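# Close mailer box over carton and send to end

## Task

A mailer box waits loose at the red closing stop with a carton inside, its front wall toward the arms and its lid open, hinged at the back wall. The lid carries a front flap on its free edge and a side flap on each side edge. Close it: both side flaps go inside the side walls, the lid lies flat on the walls, and the front flap is pushed inside the front wall until its tabs lock. The carton must finish lying flat on the box floor, and no other carton or bench item may be left inside, on top of or leaning on the box. The sensor on the post across the conveyor turns its yellow light off only when a box is at the closing stop with the lid fully down and nothing else in its beam. Then get the box to the far end of the conveyor, resting against the red end stop, for example by pressing the green button beside arm3, which moves a box sitting squarely against the closing stop to the end. The green button beside arm1 moves a box from the filling stop to the closing stop, and holding it down also advances a box caught between the two stops.

## Robot and tools

SCENE. Four Kinova Gen3 arms, each with a five-finger right hand. Along the conveyor, in the +y direction of the scene frame, stand arm2, arm1, arm4, arm3. Boxes travel toward +y: filling stop (between arm2 and arm1), closing stop (between arm4 and arm3), end stop. All three stops are red. Green buttons stand by arm1 and arm3. Bases in metres, scene frame (origin on floor, +z up), each foot facing its own +x: arm1 (0.031, 0.332, 0.995); arm2 (-0.061, -0.293, 0.979); arm3 (-0.062, 1.867, 0.979); arm4 (0.002, 1.245, 0.989). Yaw is small for all of them. Reach is about 1.06 m from the joint-1 axis. Loose objects may occasionally get a small push.

HAND FRAME. The hand point sits 0.045 m in front of the palm. Its +z runs along the straightened fingers, +y points out of the palm, and +x runs across the palm away from the thumb. Straight fingers extend 0.06-0.07 m past the point. A wrist bracket on the little-finger side sticks out and can collide. The wrist camera is on the little-finger side, aimed at the hand point.

TOOL move. Takes optional keys arm1..arm4, one object per arm, plus cameras. Each arm object may hold:
- joints: a dict of absolute joint targets by name, in radians. joint1_rad turns about the foot, positive clockwise seen from above. joint2_rad is the shoulder: 0 is upright, positive tips forward, range ±2.249. joint3_rad, joint5_rad and joint7_rad are rolls, range ±6.283. joint4_rad is the elbow, ±2.579. joint6_rad is the wrist, ±2.099. Joint tolerance is ±0.01. Joints of one arm start together and arrive together, and the hand can swing wide on the way.
- target: 7 numbers [x, y, z, qw, qx, qy, qz]. This is an absolute hand pose in the scene frame, metres plus a unit quaternion, in the same form as the result's "hand" line. The hand follows a straight line from its current hand_target. speed is the top speed in m/s, 0.002-0.5, default 0.25, and rotation is capped at twice that in rad/s. When target is used, joints may only contain hand_* keys. Paths of all arms in one call finish together and stop after 10 s. Paths do not avoid obstacles, and the hand may lag, stray or overshoot speed when the arm is nearly straight.
- min_time_s: 0.1-8 s, the minimum duration for that arm's joint motions.
- Hand keys, each -1 to 1: hand_little, hand_ring, hand_middle, hand_index and hand_thumb_bend (+1 straight/open, -1 closed); hand_thumb_turn (+1 beside the palm, -1 opposite the fingers). hand_force_limit (-1 gives about 0 N, +1 gives 10 N, or 15 N on the thumb) is where a closing motor stops. hand_speed (-0.96 to 1) sets finger speed, reaching full at +0.48 and above. A motor moves only when its target changes by at least 0.002. For a soft grip use hand_speed ≤ -0.94. At the start, force limit is 0 and speed is -0.8.
- cameras: names from arm1_cam_wrist, arm2_cam_wrist, arm3_cam_wrist, arm4_cam_wrist, cam_behind2, cam_end, cam_over2, cam_side2, cam_station2, cam_stop2, or ["all"]. [] means none. An unknown name invalidates the call.
A move with no arm keys just reports full state and images.

TOOL wait: seconds from 0 to 10, plus optional cameras. Lets time pass with no new commands.
TOOL zoom_image: camera plus region [x0, y0, x1, y1] in pixels, origin at top-left, at most 504 by 504. Works only on a camera in the latest images.
TOOL show_instructions: no arguments. Shows the reference page.
TOOL finished_scene: optional scene = 1. Final; the box must stay closed and at the end stop without help.

RESULTS. "move" lists the arms that got commands. "as last shown" marks an arm left alone, whose statuses read "not commanded". "pictures" gives the image order.
Per-joint statuses:
- done: a hand counts as done within 1 cm and 2°.
- off_target: resting away from the goal, maybe still pushing.
- time_out: the target is dropped and the joint holds.
- not_followed, "joint command not followed" or "pose unreachable": a safety check held the arm back.
hand_target is the pose the drive currently aims for. The printed hand position can be off, especially at long reach. "Joint velocities" are in rad/s, and "within noise" means the arm is still. hand_stopped_by gives six words for little, ring, middle, index, thumb_bend, thumb_turn: moving, target, force, stalled, or fault. The *_load_n values are fingertip force in N, positive when pushed open; a grip that slips shows as loads near 0. Joint torques and flange force (end-effector x y z) reveal contact. A MOTOR HOT line warns of heating. If a refused call or a stop happens, later move/wait/finish calls in the same reply are skipped.

AVOID. The arms do not stop on contact; they keep pushing until commanded away. Never press two robots together or close fingers on another arm's fingers, since that ends the scene. Torque overload, or straying more than 5° from the plan, freezes the arm for 10 s. Holding loads, stretched poses and pushing at unreachable goals overheat motors and cause a stop. Do not drop things, release moving parts, slam, or push heavy or fixed objects hard. Keep everything within the work area. Also keep other cartons and tools off the box, and keep hands out of the sensor beam when checking the light. An arm left out of a call keeps its last command while you think.

Each tool is called after "Emit:" as name(argument=value, ...) on one line, values as JSON.

Reference images:

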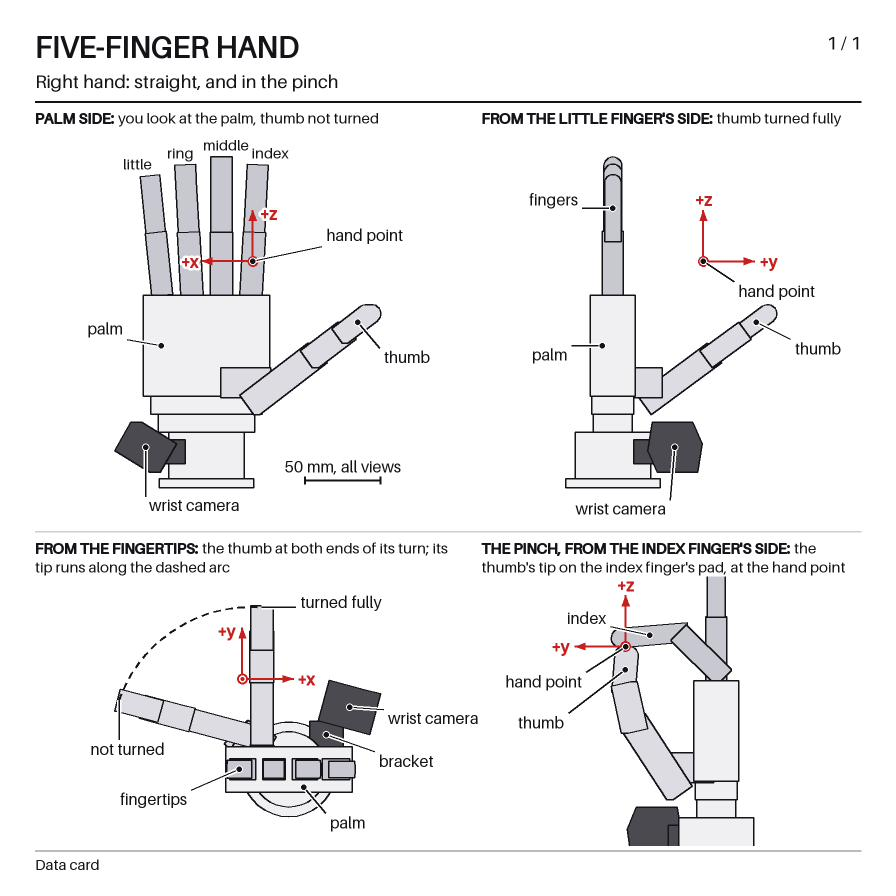

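## Session

Emit:
move(cameras=["all"])

Scene clock: 0.00 s.
Joint torques (N m): no reading
Motor temperatures (°C): arm1=[33 38 37 31 33 39 43] | arm2=[29 25 28 32 31 44 52] | arm3=[36 40 29 25 38 38 38] | arm4=[33 26 36 32 34 33 49]
Flange force (N): no reading
Joint velocities: within noise
arm1.joint_positions: joint1_rad=+0.683 joint2_rad=-0.494 joint3_rad=-0.032 joint4_rad=+1.553 joint5_rad=-0.076 joint6_rad=+2.041 joint7_rad=-1.728 hand_little=+1.000 hand_ring=+1.000 hand_middle=+1.000 hand_index=+1.000 hand_thumb_turn=+1.000 hand_thumb_bend=+1.000 hand_force_limit=+0.000 hand_speed=-0.800
arm1.joint_status: not commanded
arm1.hand_stopped_by: target,target,target,target,target,target
arm1.little_load_n: 0.0
arm1.ring_load_n: 0.0
arm1.middle_load_n: -0.5
arm1.index_load_n: 0.0
arm1.thumb_bend_load_n: 0.0
arm1.thumb_turn_load_n: 0.0
arm1.hand: x=+0.1701 y=+0.3083 z=+1.4863 quat_wxyz=(-0.021, -0.348, -0.937, -0.020) (m; scene frame)
arm1.hand_target: x=+0.1701 y=+0.3083 z=+1.4863 quat_wxyz=(-0.021, -0.348, -0.937, -0.020) (m; scene frame)
arm1.hand_status: not commanded
arm2.joint_positions: joint1_rad=-0.434 joint2_rad=-0.363 joint3_rad=-0.120 joint4_rad=+1.537 joint5_rad=-0.061 joint6_rad=+1.933 joint7_rad=-2.051 hand_little=+1.000 hand_ring=+1.000 hand_middle=+1.000 hand_index=+1.000 hand_thumb_turn=+1.000 hand_thumb_bend=+1.000 hand_force_limit=+0.000 hand_speed=-0.800
arm2.joint_status: not commanded
arm2.hand_stopped_by: target,target,target,target,target,target
arm2.little_load_n: 0.0
arm2.ring_load_n: 0.0
arm2.middle_load_n: 0.0
arm2.index_load_n: 0.0
arm2.thumb_bend_load_n: 0.0
arm2.thumb_turn_load_n: 0.0
arm2.hand: x=+0.1101 y=-0.1672 z=+1.4577 quat_wxyz=(-0.007, -0.007, -1.000, -0.013) (m; scene frame)
arm2.hand_target: x=+0.1101 y=-0.1672 z=+1.4577 quat_wxyz=(-0.007, -0.007, -1.000, -0.013) (m; scene frame)
arm2.hand_status: not commanded
arm3.joint_positions: joint1_rad=-0.202 joint2_rad=-0.419 joint3_rad=-0.116 joint4_rad=+1.442 joint5_rad=-0.016 joint6_rad=+2.037 joint7_rad=-1.908 hand_little=+1.000 hand_ring=+1.000 hand_middle=+1.000 hand_index=+1.000 hand_thumb_turn=+1.000 hand_thumb_bend=+1.000 hand_force_limit=+0.000 hand_speed=-0.800
arm3.joint_status: not commanded
arm3.hand_stopped_by: target,target,target,target,target,target
arm3.little_load_n: 0.0
arm3.ring_load_n: 0.0
arm3.middle_load_n: 0.0
arm3.index_load_n: 0.0
arm3.thumb_bend_load_n: 0.0
arm3.thumb_turn_load_n: 0.0
arm3.hand: x=+0.0903 y=+1.9430 z=+1.4948 quat_wxyz=(-0.049, -0.052, -0.997, +0.006) (m; scene frame)
arm3.hand_target: x=+0.0903 y=+1.9430 z=+1.4948 quat_wxyz=(-0.049, -0.052, -0.997, +0.006) (m; scene frame)
arm3.hand_status: not commanded
arm4.joint_positions: joint1_rad=-0.419 joint2_rad=-0.420 joint3_rad=-0.047 joint4_rad=+1.449 joint5_rad=-0.070 joint6_rad=+1.943 joint7_rad=-2.007 hand_little=+1.000 hand_ring=+1.000 hand_middle=+1.000 hand_index=+1.000 hand_thumb_turn=+1.000 hand_thumb_bend=+1.000 hand_force_limit=+0.000 hand_speed=-0.800
arm4.joint_status: not commanded
arm4.hand_stopped_by: target,target,target,target,target,target
arm4.little_load_n: 0.0
arm4.ring_load_n: 0.0
arm4.middle_load_n: 0.0
arm4.index_load_n: 0.0
arm4.thumb_bend_load_n: 0.0
arm4.thumb_turn_load_n: 0.0
arm4.hand: x=+0.1563 y=+1.3855 z=+1.5133 quat_wxyz=(-0.062, +0.065, -0.994, -0.059) (m; scene frame)
arm4.hand_target: x=+0.1563 y=+1.3855 z=+1.5133 quat_wxyz=(-0.062, +0.065, -0.994, -0.059) (m; scene frame)
arm4.hand_status: not commanded
pictures: arm1_cam_wrist, arm2_cam_wrist, arm3_cam_wrist, arm4_cam_wrist, cam_behind2, cam_end, cam_over2, cam_side2, cam_station2, cam_stop2

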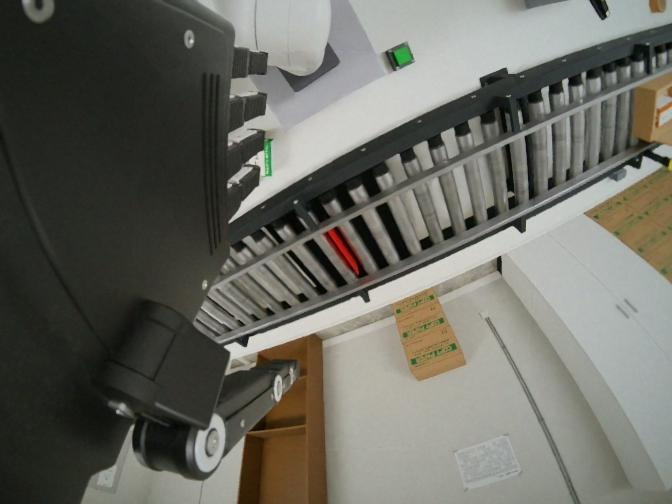

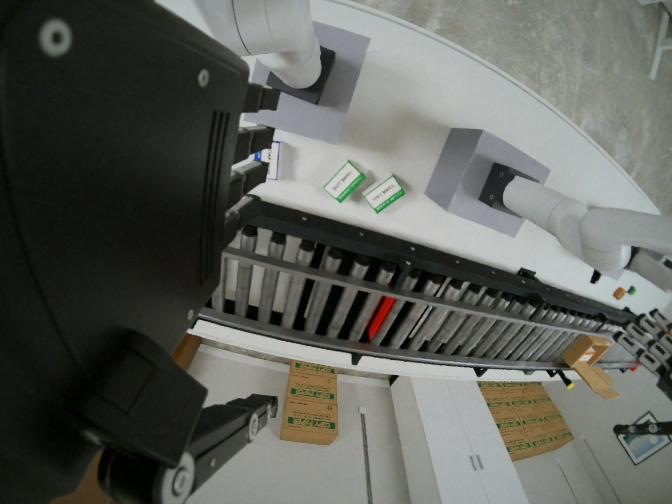

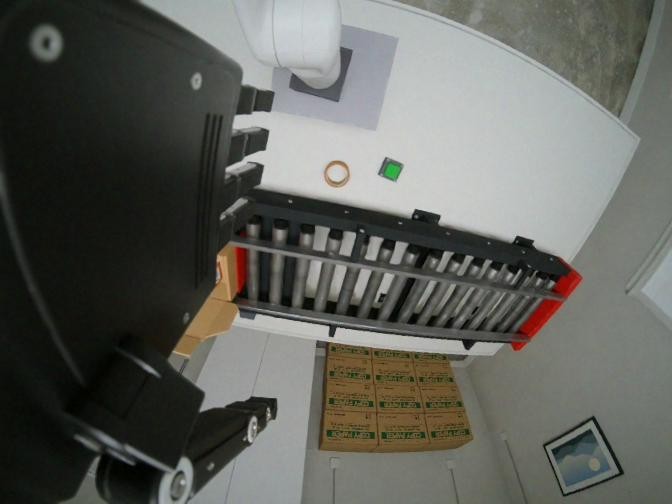

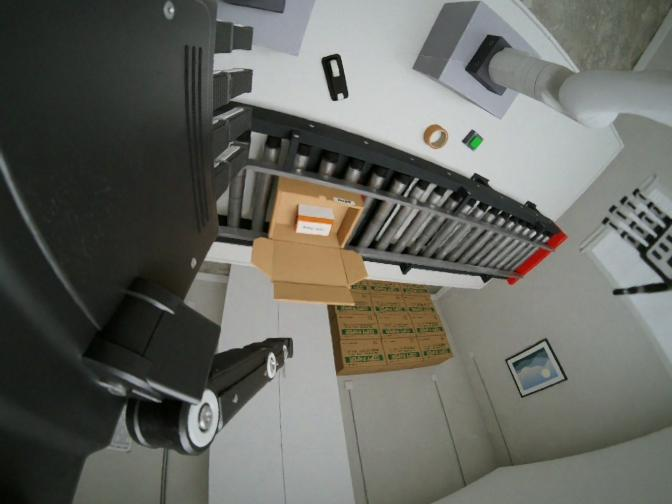

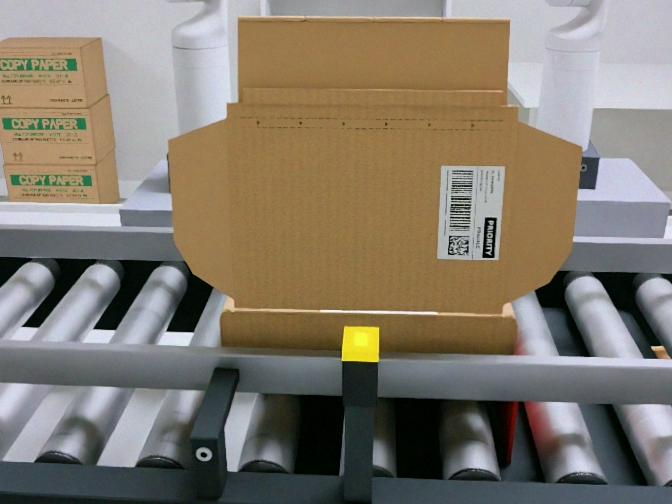

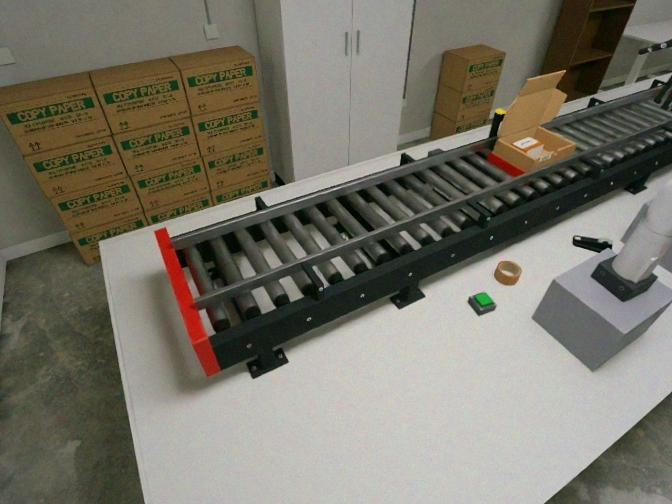

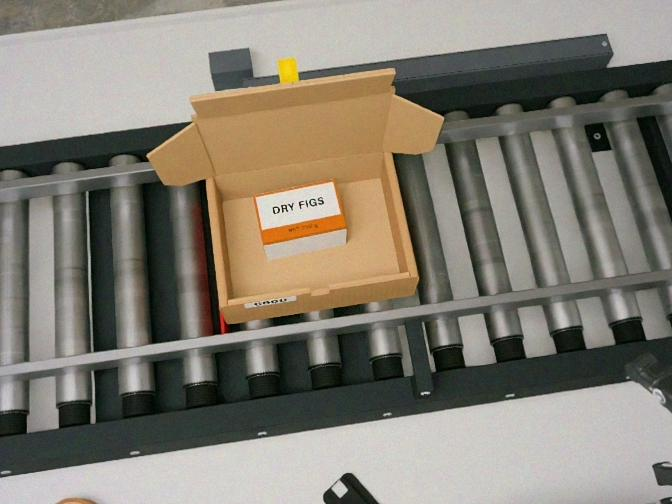

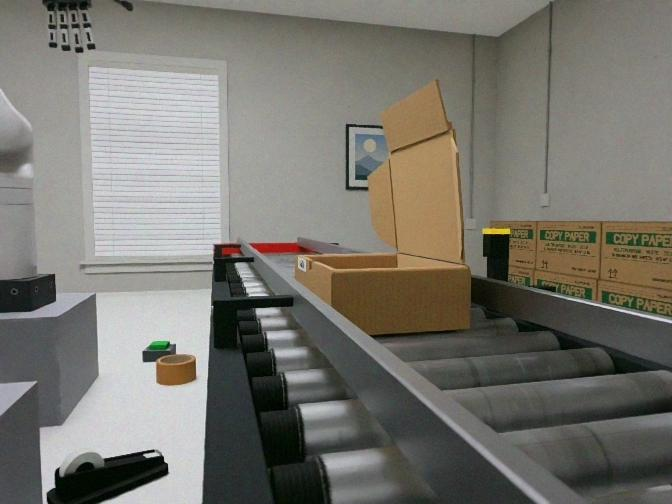

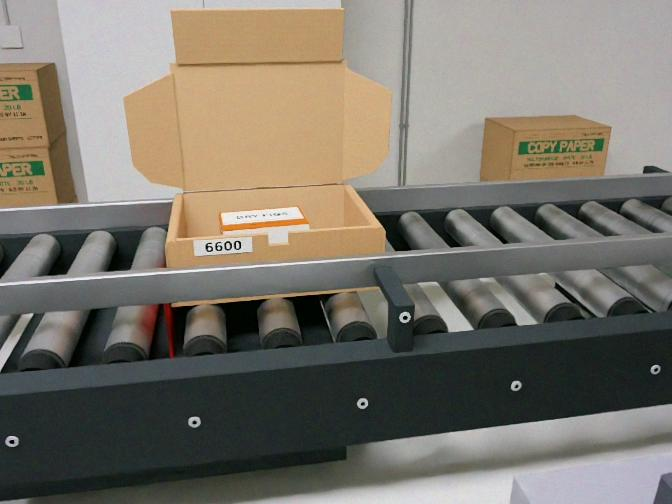

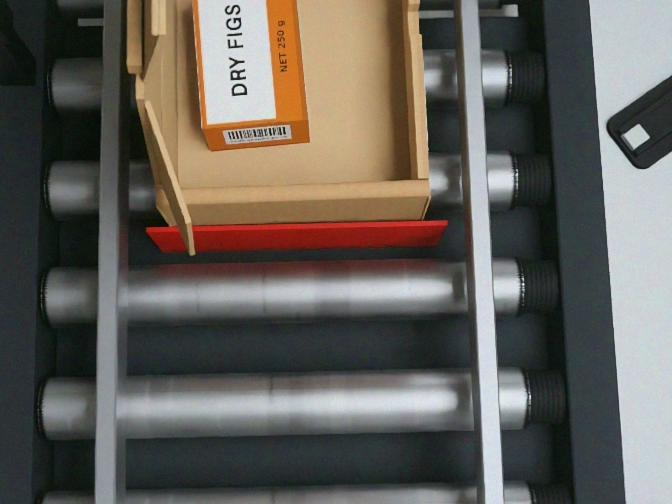

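Emit:
zoom_image(camera="cam_station2", region=[100, 0, 420, 320])

Emit:
zoom_image(camera="cam_over2", region=[130, 40, 460, 340])

Emit:
zoom_image(camera="cam_behind2", region=[150, 0, 600, 450])

Emit:
zoom_image(camera="cam_stop2", region=[80, 0, 500, 300])

Emit:
zoom_image(camera="cam_side2", region=[200, 60, 520, 360])

Scaled by 1.575 from the camera's image (finer frame: 960x720).

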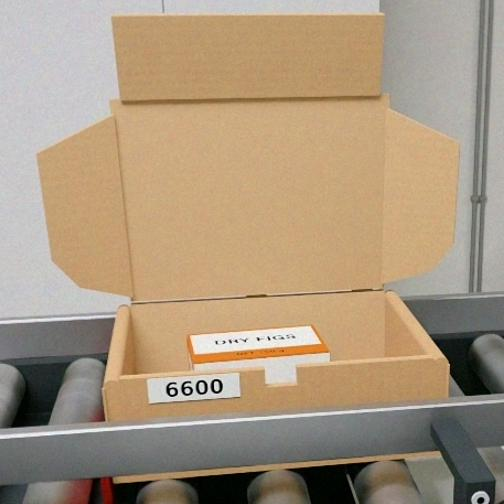

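Scaled by 1.527 from the camera's image (finer frame: 960x720).

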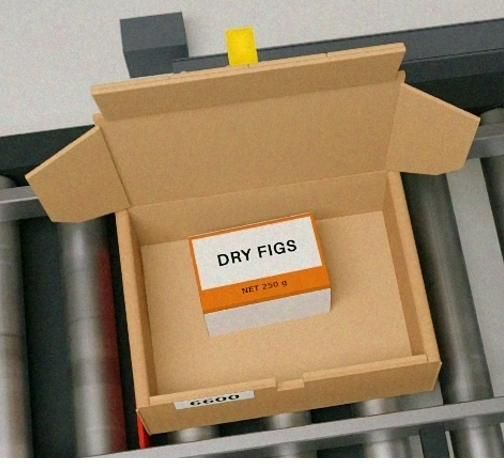

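Scaled by 1.120 from the camera's image (finer frame: 960x720).

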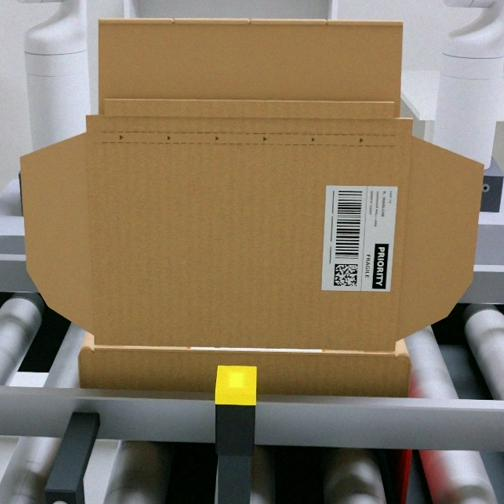

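Scaled by 1.200 from the camera's image (finer frame: 960x720).

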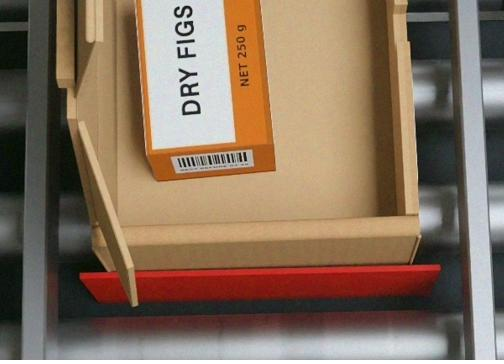

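Scaled by 1.575 from the camera's image (finer frame: 960x720).

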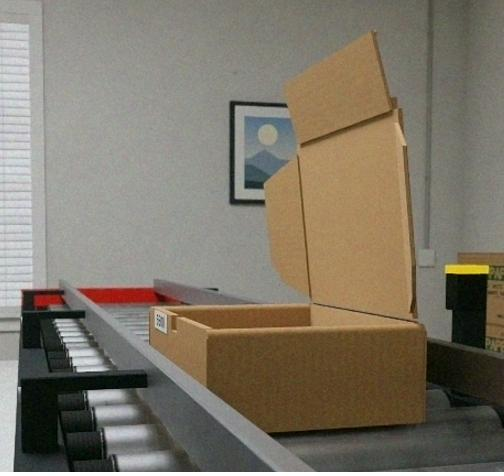

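Emit:
move(arm4={"target": [0.56, 1.27, 1.30, 0, 0, 1, 0], "speed": 0.3}, arm3={"joints": {"joint7_rad": 1.234}, "min_time_s": 3}, cameras=["cam_over2", "arm4_cam_wrist"])

Scene clock: 175.50 s.
Joint torques (N m): arm1=[-1.38 -0.3 -0.85 -7.1 -0.33 -0.31 0.09] | arm2=[0.23 -1.57 0.51 -9.1 -0.1 -0.37 -0.21] | arm3=[1.15 1.72 0.74 -7.47 0.14 -0.48 0.02] | arm4=[-0.22 -15.63 3.3 -8.84 -0.21 -0.04 0.31]
Motor temperatures (°C): arm1=[29 32 32 29 33 38 42] | arm2=[27 25 26 32 31 42 51] | arm3=[33 36 26 26 36 38 38] | arm4=[33 26 32 29 34 33 47]
Flange force (N): arm1=[-4.0 -1.3 -2.9] | arm2=[0.5 -0.2 4.1] | arm3=[-2.8 -0.5 1.9] | arm4=[8.2 0.9 2.9]
move: arm3 done; arm4 done
Joint velocities: within noise
arm1, arm2: as last shown
arm1.middle_load_n: 0.0
arm3.joint_positions: joint1_rad=-0.202 joint2_rad=-0.419 joint3_rad=-0.116 joint4_rad=+1.442 joint5_rad=-0.016 joint6_rad=+2.037 joint7_rad=+1.234 hand_little=+1.000 hand_ring=+1.000 hand_middle=+1.000 hand_index=+1.000 hand_thumb_turn=+1.000 hand_thumb_bend=+1.000 hand_force_limit=+0.000 hand_speed=-0.800
arm3.joint_status: all done
arm3.hand_stopped_by: target,target,target,target,target,target
arm3.little_load_n: 0.0
arm3.ring_load_n: 0.0
arm3.middle_load_n: 0.0
arm3.index_load_n: 0.0
arm3.thumb_bend_load_n: 0.0
arm3.thumb_turn_load_n: 0.0
arm3.hand: x=+0.0169 y=+1.8296 z=+1.4896 quat_wxyz=(+0.006, +0.997, -0.051, +0.049)
arm3.hand_target: x=+0.0169 y=+1.8296 z=+1.4896 quat_wxyz=(+0.006, +0.997, -0.051, +0.049)
arm3.hand_status: not commanded
arm4.joint_positions: joint1_rad=-0.132 joint2_rad=+0.549 joint3_rad=+0.430 joint4_rad=+1.101 joint5_rad=-0.220 joint6_rad=+1.530 joint7_rad=-1.394 hand_little=+1.000 hand_ring=+1.000 hand_middle=+1.000 hand_index=+1.000 hand_thumb_turn=+1.000 hand_thumb_bend=+1.000 hand_force_limit=+0.000 hand_speed=-0.800
arm4.joint_status: not commanded
arm4.hand_stopped_by: target,target,target,target,target,target
arm4.little_load_n: 0.0
arm4.ring_load_n: 0.0
arm4.middle_load_n: 0.0
arm4.index_load_n: 0.0
arm4.thumb_bend_load_n: -0.5
arm4.thumb_turn_load_n: 0.0
arm4.hand: x=+0.5600 y=+1.2700 z=+1.3000 quat_wxyz=(+0.000, +0.000, -1.000, +0.000)
arm4.hand_target: x=+0.5600 y=+1.2700 z=+1.3000 quat_wxyz=(+0.000, +0.000, -1.000, +0.000)
arm4.hand_status: done (0.000 m and 0.0 deg from the pose sent, 0.471 m and 12.3 deg at the start)
pictures: arm4_cam_wrist, cam_over2
arm4_cam_wrist: T_world_to_cam=[[-0.21166, 0.97564, 0.05763, -1.20162], [0.77368, 0.13124, 0.61983, -1.42287], [0.59717, 0.17578, -0.78261, 0.57269]] pos_world=[0.50451, 1.25842, 1.39938]

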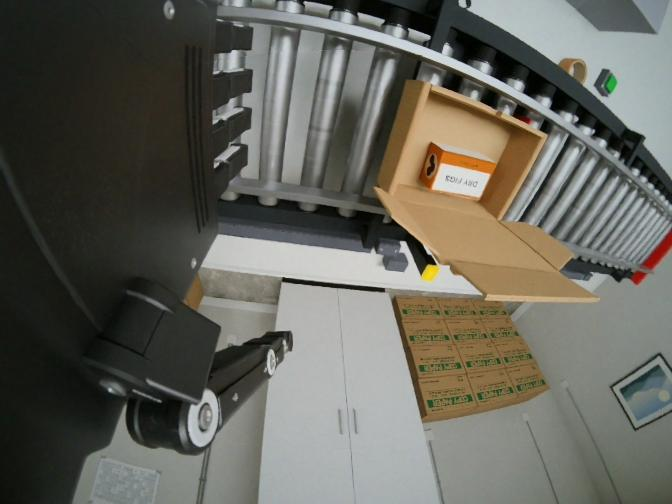

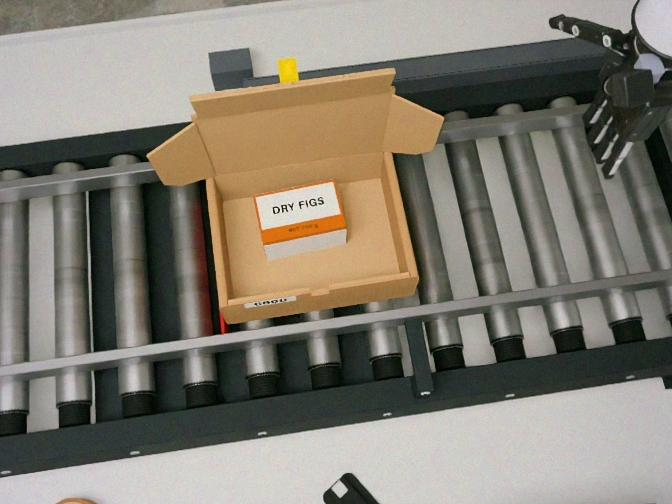

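Emit:
move(arm4={"target": [0.665, 1.30, 1.15, 0, 0, 1, 0], "speed": 0.25}, arm3={"target": [0.56, 1.86, 1.28, 0, 1, 0, 0], "speed": 0.3})

Emit:
move(arm4={"target": [0.665, 1.40, 1.15, 0, 0, 1, 0], "speed": 0.06}, cameras=["cam_over2", "cam_behind2", "cam_station2", "arm3_cam_wrist"])

Scene clock: 188.90 s.
Joint torques (N m): arm1=[-1.38 -0.32 -0.88 -7.1 -0.33 -0.3 0.1] | arm2=[0.23 -1.66 0.53 -9.09 -0.08 -0.35 -0.21] | arm3=[1.21 -22.59 0.99 -7.67 0.31 -0.3 0.05] | arm4=[-0.19 -20.46 3.68 -8.49 -0.21 -0.01 0.35]
Motor temperatures (°C): arm1=[29 32 32 29 33 38 42] | arm2=[27 25 26 32 31 42 51] | arm3=[33 36 26 26 36 38 38] | arm4=[33 26 32 29 34 33 47]
Flange force (N): arm1=[-4.0 -1.3 -2.9] | arm2=[0.3 0.0 4.0] | arm3=no reading | arm4=[10.2 0.2 1.0]
move: arm3 done; arm4 done
Joint velocities: arm1=[within noise] | arm2=[within noise] | arm3=[0 0 0.008 0 -0.01 0.001 0.001] | arm4=[within noise]
arm1, arm2: as last shown
arm3.joint_positions: joint1_rad=-0.200 joint2_rad=+1.089 joint3_rad=-0.019 joint4_rad=+0.035 joint5_rad=+0.017 joint6_rad=+2.015 joint7_rad=+1.456 hand_little=+1.000 hand_ring=+1.000 hand_middle=+1.000 hand_index=+1.000 hand_thumb_turn=+1.000 hand_thumb_bend=+1.000 hand_force_limit=+0.000 hand_speed=-0.800
arm3.joint_status: not commanded
arm3.hand_stopped_by: target,target,target,target,target,target
arm3.little_load_n: 0.0
arm3.ring_load_n: 0.0
arm3.middle_load_n: 0.0
arm3.index_load_n: 0.0
arm3.thumb_bend_load_n: 0.0
arm3.thumb_turn_load_n: 0.0
arm3.hand: x=+0.5594 y=+1.8599 z=+1.2797 quat_wxyz=(+0.000, +1.000, +0.001, +0.007)
arm3.hand_target: x=+0.5594 y=+1.8599 z=+1.2797 quat_wxyz=(+0.000, +1.000, +0.001, +0.007)
arm3.hand_status: done (0.001 m and 0.8 deg from the pose sent, 0.583 m and 8.1 deg at the start; a joint's target at an end of its range on 13 of 93 steps)
arm4.joint_positions: joint1_rad=-0.108 joint2_rad=+0.898 joint3_rad=+0.381 joint4_rad=+0.927 joint5_rad=-0.303 joint6_rad=+1.358 joint7_rad=-1.441 hand_little=+1.000 hand_ring=+1.000 hand_middle=+1.000 hand_index=+1.000 hand_thumb_turn=+1.000 hand_thumb_bend=+1.000 hand_force_limit=+0.000 hand_speed=-0.800
arm4.joint_status: not commanded
arm4.hand_stopped_by: target,target,target,target,target,target
arm4.little_load_n: 0.0
arm4.ring_load_n: 0.0
arm4.middle_load_n: 0.0
arm4.index_load_n: 0.0
arm4.thumb_bend_load_n: 0.0
arm4.thumb_turn_load_n: 0.0
arm4.hand: x=+0.6650 y=+1.3000 z=+1.1500 quat_wxyz=(+0.000, +0.000, -1.000, +0.000)
arm4.hand_target: x=+0.6650 y=+1.3000 z=+1.1500 quat_wxyz=(+0.000, +0.000, -1.000, +0.000)
arm4.hand_status: done (0.000 m and 0.0 deg from the pose sent, 0.186 m and 0.0 deg at the start)
pictures: none

Scene clock: 191.07 s.
Joint torques (N m): arm1=[-1.37 -0.34 -0.88 -7.14 -0.34 -0.33 0.11] | arm2=[0.22 -1.55 0.52 -9.01 -0.08 -0.35 -0.2] | arm3=[1.17 -22.58 0.88 -7.62 0.05 -0.31 0.05] | arm4=[-0.22 -20.8 3.65 -8.52 -0.21 -0.03 0.31]
Motor temperatures (°C): arm1=[29 32 32 29 33 38 42] | arm2=[27 25 26 32 31 42 51] | arm3=[33 36 26 26 36 38 38] | arm4=[33 26 32 29 34 33 47]
Flange force (N): arm1=[-4.0 -1.4 -2.8] | arm2=[0.5 -0.1 3.8] | arm3=no reading | arm4=[10.4 -1.5 1.1]
move: arm4 done
Joint velocities: within noise
arm1, arm2: as last shown
arm1.index_load_n: 0.5
arm3.joint_positions: joint1_rad=-0.200 joint2_rad=+1.089 joint3_rad=-0.018 joint4_rad=+0.035 joint5_rad=+0.016 joint6_rad=+2.015 joint7_rad=+1.456 hand_little=+1.000 hand_ring=+1.000 hand_middle=+1.000 hand_index=+1.000 hand_thumb_turn=+1.000 hand_thumb_bend=+1.000 hand_force_limit=+0.000 hand_speed=-0.800
arm3.joint_status: not commanded
arm3.hand_stopped_by: target,target,target,target,target,target
arm3.little_load_n: 0.0
arm3.ring_load_n: 0.0
arm3.middle_load_n: -0.5
arm3.index_load_n: 0.0
arm3.thumb_bend_load_n: 0.0
arm3.thumb_turn_load_n: 0.0
arm3.hand: x=+0.5594 y=+1.8599 z=+1.2797 quat_wxyz=(+0.000, +1.000, +0.001, +0.007)
arm3.hand_target: x=+0.5594 y=+1.8599 z=+1.2797 quat_wxyz=(+0.000, +1.000, +0.001, +0.007)
arm3.hand_status: not commanded
arm4.joint_positions: joint1_rad=-0.259 joint2_rad=+0.919 joint3_rad=+0.384 joint4_rad=+0.884 joint5_rad=-0.308 joint6_rad=+1.380 joint7_rad=-1.603 hand_little=+1.000 hand_ring=+1.000 hand_middle=+1.000 hand_index=+1.000 hand_thumb_turn=+1.000 hand_thumb_bend=+1.000 hand_force_limit=+0.000 hand_speed=-0.800
arm4.joint_status: not commanded
arm4.hand_stopped_by: target,target,target,target,target,target
arm4.little_load_n: 0.0
arm4.ring_load_n: 0.0
arm4.middle_load_n: 0.0
arm4.index_load_n: 0.0
arm4.thumb_bend_load_n: 0.0
arm4.thumb_turn_load_n: 0.0
arm4.hand: x=+0.6650 y=+1.4000 z=+1.1500 quat_wxyz=(+0.000, +0.000, -1.000, +0.000)
arm4.hand_target: x=+0.6650 y=+1.4000 z=+1.1500 quat_wxyz=(+0.000, +0.000, -1.000, +0.000)
arm4.hand_status: done (0.000 m and 0.0 deg from the pose sent, 0.100 m and 0.0 deg at the start)
pictures: arm3_cam_wrist, cam_behind2, cam_over2, cam_station2
arm3_cam_wrist: T_world_to_cam=[[0.29964, -0.95384, 0.02003, 1.57519], [-0.85928, -0.26069, 0.44008, 0.41563], [-0.41454, -0.14907, -0.89774, 1.77378]] pos_world=[0.62047, 1.87526, 1.37793]

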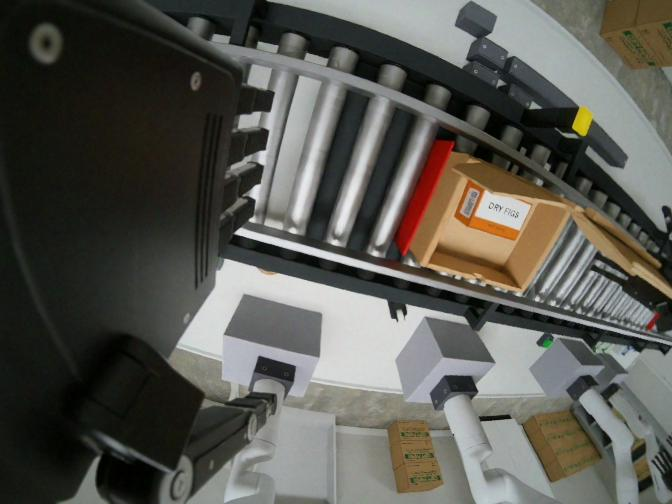

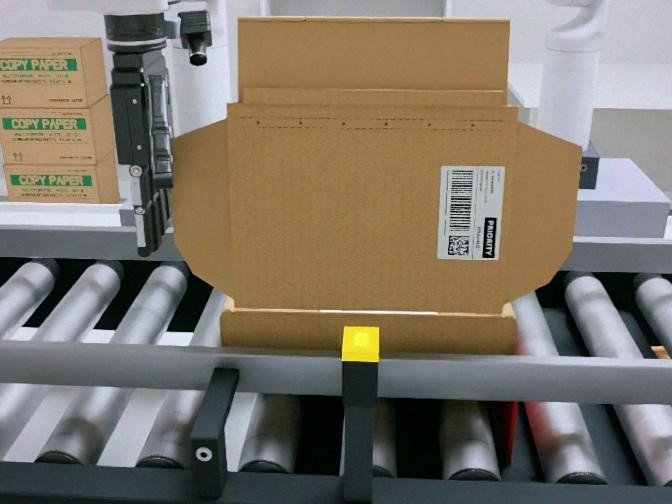

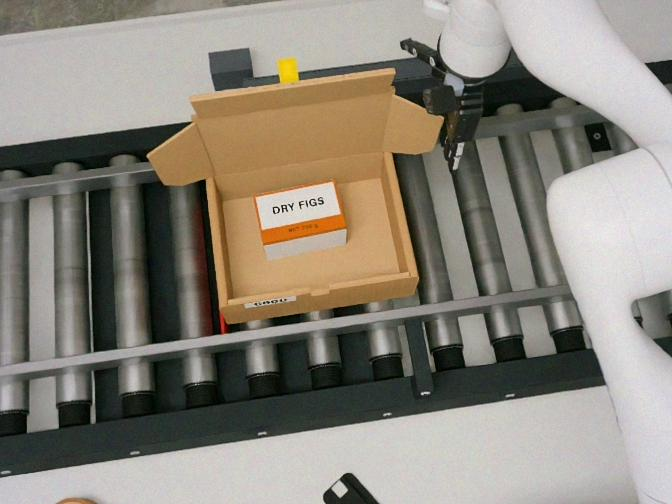

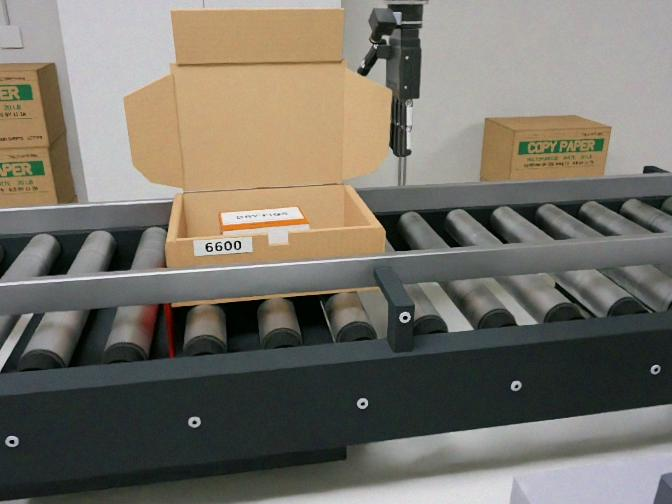

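Emit:
move(arm4={"target": [0.665, 1.43, 1.15, 0, 0, 1, 0], "speed": 0.05}, cameras=["cam_over2", "cam_behind2", "cam_station2"])

Scene clock: 195.17 s.
Joint torques (N m): arm1=[-1.4 -0.32 -0.9 -7.13 -0.32 -0.31 0.1] | arm2=[0.22 -1.58 0.52 -9.05 -0.09 -0.34 -0.18] | arm3=[1.22 -22.56 0.86 -7.62 0.06 -0.3 0.08] | arm4=[-2.27 -20.45 2.25 -8.82 -1.12 -0.31 0.24]
Motor temperatures (°C): arm1=[29 32 32 29 33 38 42] | arm2=[27 25 26 31 31 42 51] | arm3=[33 36 26 26 36 38 38] | arm4=[33 26 32 29 34 33 47]
Flange force (N): arm1=[-4.0 -1.4 -2.8] | arm2=[0.5 0.0 4.0] | arm3=no reading | arm4=[11.0 -5.5 0.0]
move: arm4 done
Joint velocities: within noise
arm1, arm2: as last shown
arm1.index_load_n: 0.0
arm3.joint_positions: joint1_rad=-0.200 joint2_rad=+1.089 joint3_rad=-0.018 joint4_rad=+0.035 joint5_rad=+0.016 joint6_rad=+2.015 joint7_rad=+1.456 hand_little=+1.000 hand_ring=+1.000 hand_middle=+1.000 hand_index=+1.000 hand_thumb_turn=+1.000 hand_thumb_bend=+1.000 hand_force_limit=+0.000 hand_speed=-0.800
arm3.joint_status: not commanded
arm3.hand_stopped_by: target,target,target,target,target,target
arm3.little_load_n: 0.0
arm3.ring_load_n: 0.0
arm3.middle_load_n: 0.0
arm3.index_load_n: 0.0
arm3.thumb_bend_load_n: 0.0
arm3.thumb_turn_load_n: 0.0
arm3.hand: x=+0.5594 y=+1.8599 z=+1.2797 quat_wxyz=(+0.000, +1.000, +0.001, +0.007)
arm3.hand_target: x=+0.5594 y=+1.8599 z=+1.2797 quat_wxyz=(+0.000, +1.000, +0.001, +0.007)
arm3.hand_status: not commanded
arm4.joint_positions: joint1_rad=-0.300 joint2_rad=+0.935 joint3_rad=+0.385 joint4_rad=+0.851 joint5_rad=-0.311 joint6_rad=+1.397 joint7_rad=-1.653 hand_little=+1.000 hand_ring=+1.000 hand_middle=+1.000 hand_index=+1.000 hand_thumb_turn=+1.000 hand_thumb_bend=+1.000 hand_force_limit=+0.000 hand_speed=-0.800
arm4.joint_status: not commanded
arm4.hand_stopped_by: target,target,target,target,target,target
arm4.little_load_n: 0.0
arm4.ring_load_n: 0.0
arm4.middle_load_n: 0.0
arm4.index_load_n: 0.0
arm4.thumb_bend_load_n: 0.0
arm4.thumb_turn_load_n: 0.0
arm4.hand: x=+0.6650 y=+1.4300 z=+1.1500 quat_wxyz=(+0.000, +0.000, -1.000, +0.000)
arm4.hand_target: x=+0.6650 y=+1.4300 z=+1.1500 quat_wxyz=(+0.000, +0.000, -1.000, +0.000)
arm4.hand_status: done (0.000 m and 0.0 deg from the pose sent, 0.030 m and 0.0 deg at the start)
pictures: cam_behind2, cam_over2, cam_station2

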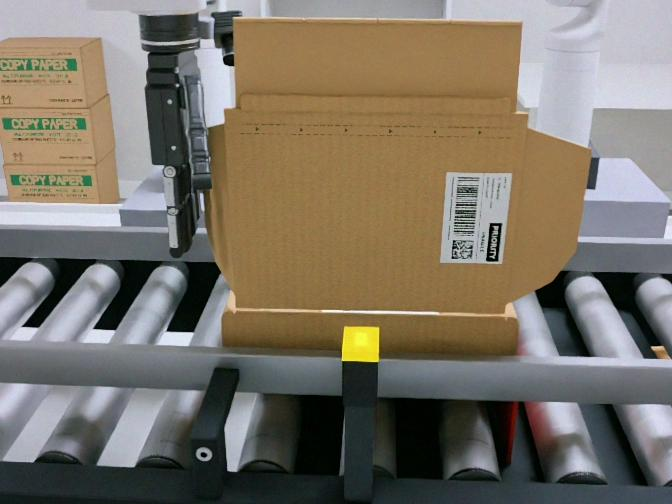

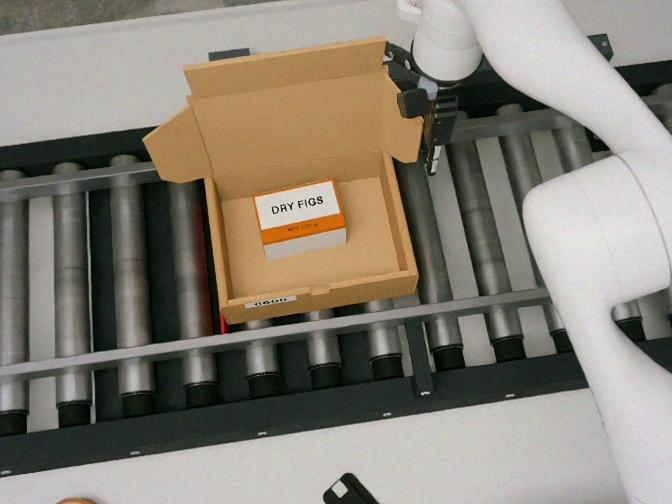

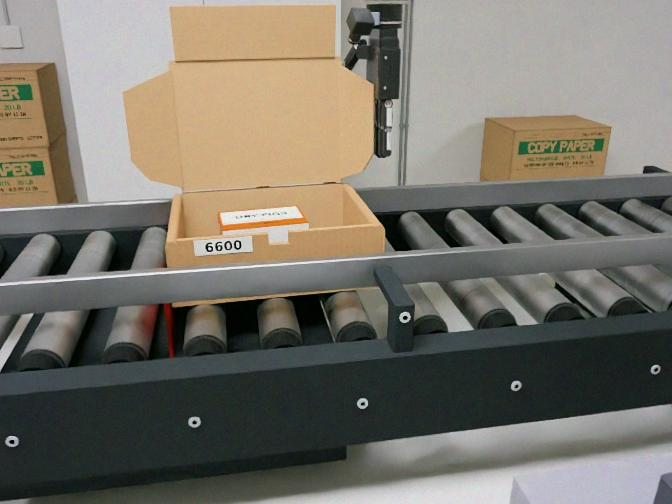

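Emit:
move(arm4={"target": [0.665, 1.39, 1.15, 0, 0, 1, 0], "speed": 0.1}, cameras=["cam_over2", "cam_behind2"])

Scene clock: 200.57 s.
Joint torques (N m): arm1=[-1.37 -0.32 -0.88 -7.13 -0.33 -0.33 0.09] | arm2=[0.22 -1.59 0.52 -9.08 -0.06 -0.33 -0.21] | arm3=[1.23 -22.56 0.86 -7.67 0.07 -0.29 0.04] | arm4=[-0.23 -20.76 3.67 -8.49 -0.21 -0.02 0.32]
Motor temperatures (°C): arm1=[29 32 32 29 33 38 42] | arm2=[27 25 26 31 31 42 51] | arm3=[33 36 26 26 36 38 38] | arm4=[33 26 32 29 34 33 47]
Flange force (N): arm1=[-4.0 -1.4 -2.9] | arm2=[0.4 -0.1 4.1] | arm3=no reading | arm4=[10.1 -1.3 1.1]
move: arm4 done
Joint velocities: within noise
arm1, arm2: as last shown
arm3.joint_positions: joint1_rad=-0.200 joint2_rad=+1.089 joint3_rad=-0.018 joint4_rad=+0.035 joint5_rad=+0.016 joint6_rad=+2.015 joint7_rad=+1.456 hand_little=+1.000 hand_ring=+1.000 hand_middle=+1.000 hand_index=+1.000 hand_thumb_turn=+1.000 hand_thumb_bend=+1.000 hand_force_limit=+0.000 hand_speed=-0.800
arm3.joint_status: not commanded
arm3.hand_stopped_by: target,target,target,target,target,target
arm3.little_load_n: 0.0
arm3.ring_load_n: 0.0
arm3.middle_load_n: 0.0
arm3.index_load_n: 0.0
arm3.thumb_bend_load_n: 0.0
arm3.thumb_turn_load_n: 0.0
arm3.hand: x=+0.5594 y=+1.8599 z=+1.2797 quat_wxyz=(+0.000, +1.000, +0.001, +0.007)
arm3.hand_target: x=+0.5594 y=+1.8599 z=+1.2797 quat_wxyz=(+0.000, +1.000, +0.001, +0.007)
arm3.hand_status: not commanded
arm4.joint_positions: joint1_rad=-0.245 joint2_rad=+0.915 joint3_rad=+0.384 joint4_rad=+0.892 joint5_rad=-0.308 joint6_rad=+1.376 joint7_rad=-1.586 hand_little=+1.000 hand_ring=+1.000 hand_middle=+1.000 hand_index=+1.000 hand_thumb_turn=+1.000 hand_thumb_bend=+1.000 hand_force_limit=+0.000 hand_speed=-0.800
arm4.joint_status: not commanded
arm4.hand_stopped_by: target,target,target,target,target,target
arm4.little_load_n: 0.0
arm4.ring_load_n: 0.0
arm4.middle_load_n: 0.0
arm4.index_load_n: 0.0
arm4.thumb_bend_load_n: 0.0
arm4.thumb_turn_load_n: 0.0
arm4.hand: x=+0.6650 y=+1.3900 z=+1.1500 quat_wxyz=(+0.000, +0.000, -1.000, +0.000)
arm4.hand_target: x=+0.6650 y=+1.3900 z=+1.1500 quat_wxyz=(+0.000, +0.000, -1.000, +0.000)
arm4.hand_status: done (0.000 m and 0.0 deg from the pose sent, 0.040 m and 0.0 deg at the start)
pictures: cam_behind2, cam_over2

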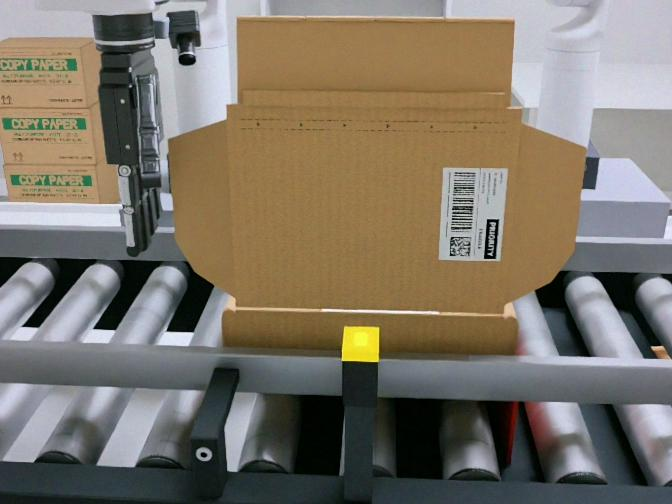

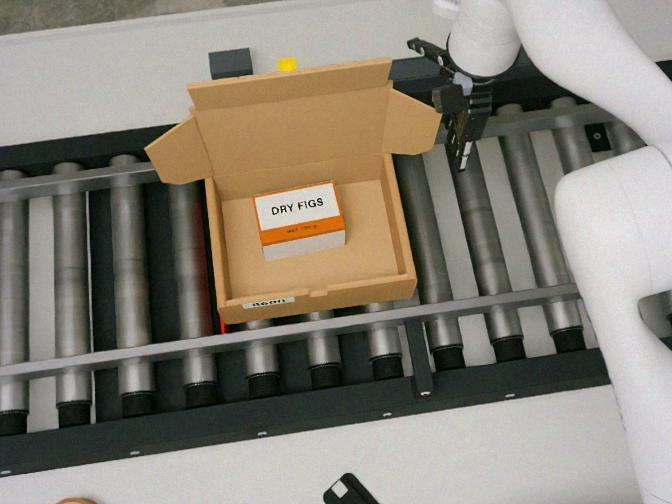

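Emit:
move(arm3={"joints": {"joint1_rad": -0.6, "joint2_rad": 0.3, "joint3_rad": 0, "joint4_rad": 1.612, "joint5_rad": 1.884, "joint6_rad": 1.465, "joint7_rad": -1.256}, "min_time_s": 3}, cameras=["cam_over2", "cam_end"])

Scene clock: 293.07 s.
Joint torques (N m): arm1=[-1.42 -0.35 -0.87 -7.13 -0.34 -0.31 0.1] | arm2=[0.23 -1.6 0.54 -9.06 -0.08 -0.34 -0.21] | arm3=[1.18 -12.56 1.36 -8.72 2.21 0.54 -0.02] | arm4=[-0.27 -20.7 3.67 -8.56 -0.21 -0.02 0.31]
Motor temperatures (°C): arm1=[28 31 31 28 33 38 41] | arm2=[27 25 26 31 31 42 50] | arm3=[33 37 25 26 36 37 38] | arm4=[33 29 31 28 34 32 46]
Flange force (N): arm1=[-4.1 -1.3 -2.9] | arm2=[0.4 0.0 4.0] | arm3=[2.8 2.0 -4.3] | arm4=[10.6 -1.5 1.2]
move: arm3 done
Joint velocities: within noise
arm1, arm2, arm4: as last shown
arm1.thumb_bend_load_n: -0.5
arm3.joint_positions: joint1_rad=-0.600 joint2_rad=+0.300 joint3_rad=+0.000 joint4_rad=+1.612 joint5_rad=+1.884 joint6_rad=+1.465 joint7_rad=-1.256 hand_little=+1.000 hand_ring=+1.000 hand_middle=+1.000 hand_index=+1.000 hand_thumb_turn=+1.000 hand_thumb_bend=+1.000 hand_force_limit=+0.000 hand_speed=-0.800
arm3.joint_status: all done
arm3.hand_stopped_by: target,target,target,target,target,target
arm3.little_load_n: 0.0
arm3.ring_load_n: 0.0
arm3.middle_load_n: 0.0
arm3.index_load_n: 0.0
arm3.thumb_bend_load_n: 0.0
arm3.thumb_turn_load_n: 0.0
arm3.hand: x=+0.5153 y=+1.7997 z=+1.5860 quat_wxyz=(-0.013, +0.395, -0.461, +0.794)
arm3.hand_target: x=+0.5153 y=+1.7997 z=+1.5860 quat_wxyz=(-0.013, +0.395, -0.461, +0.794)
arm3.hand_status: not commanded
pictures: cam_end, cam_over2

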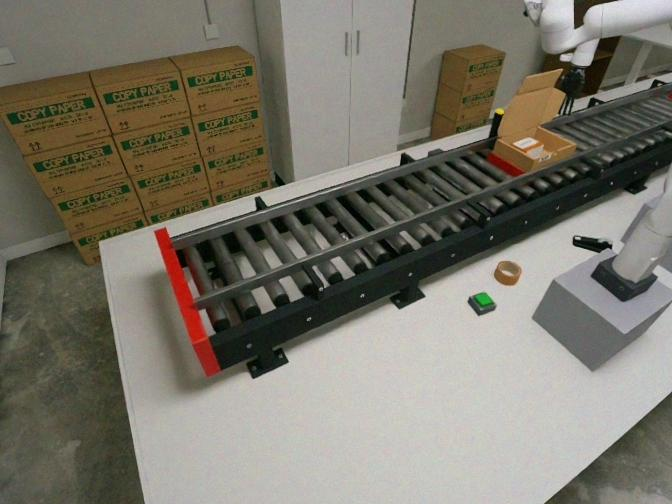

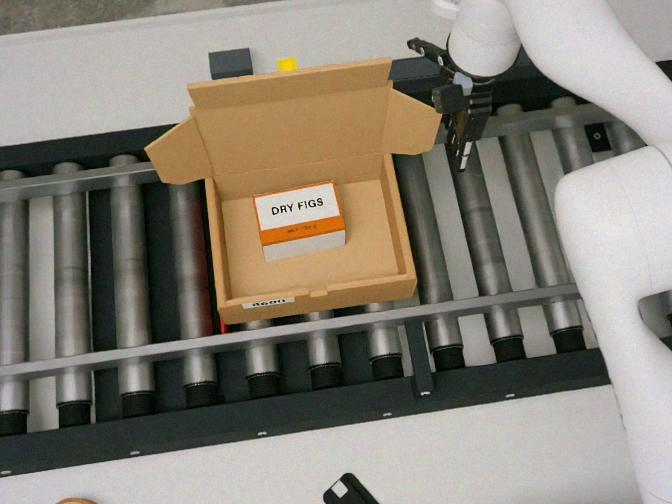

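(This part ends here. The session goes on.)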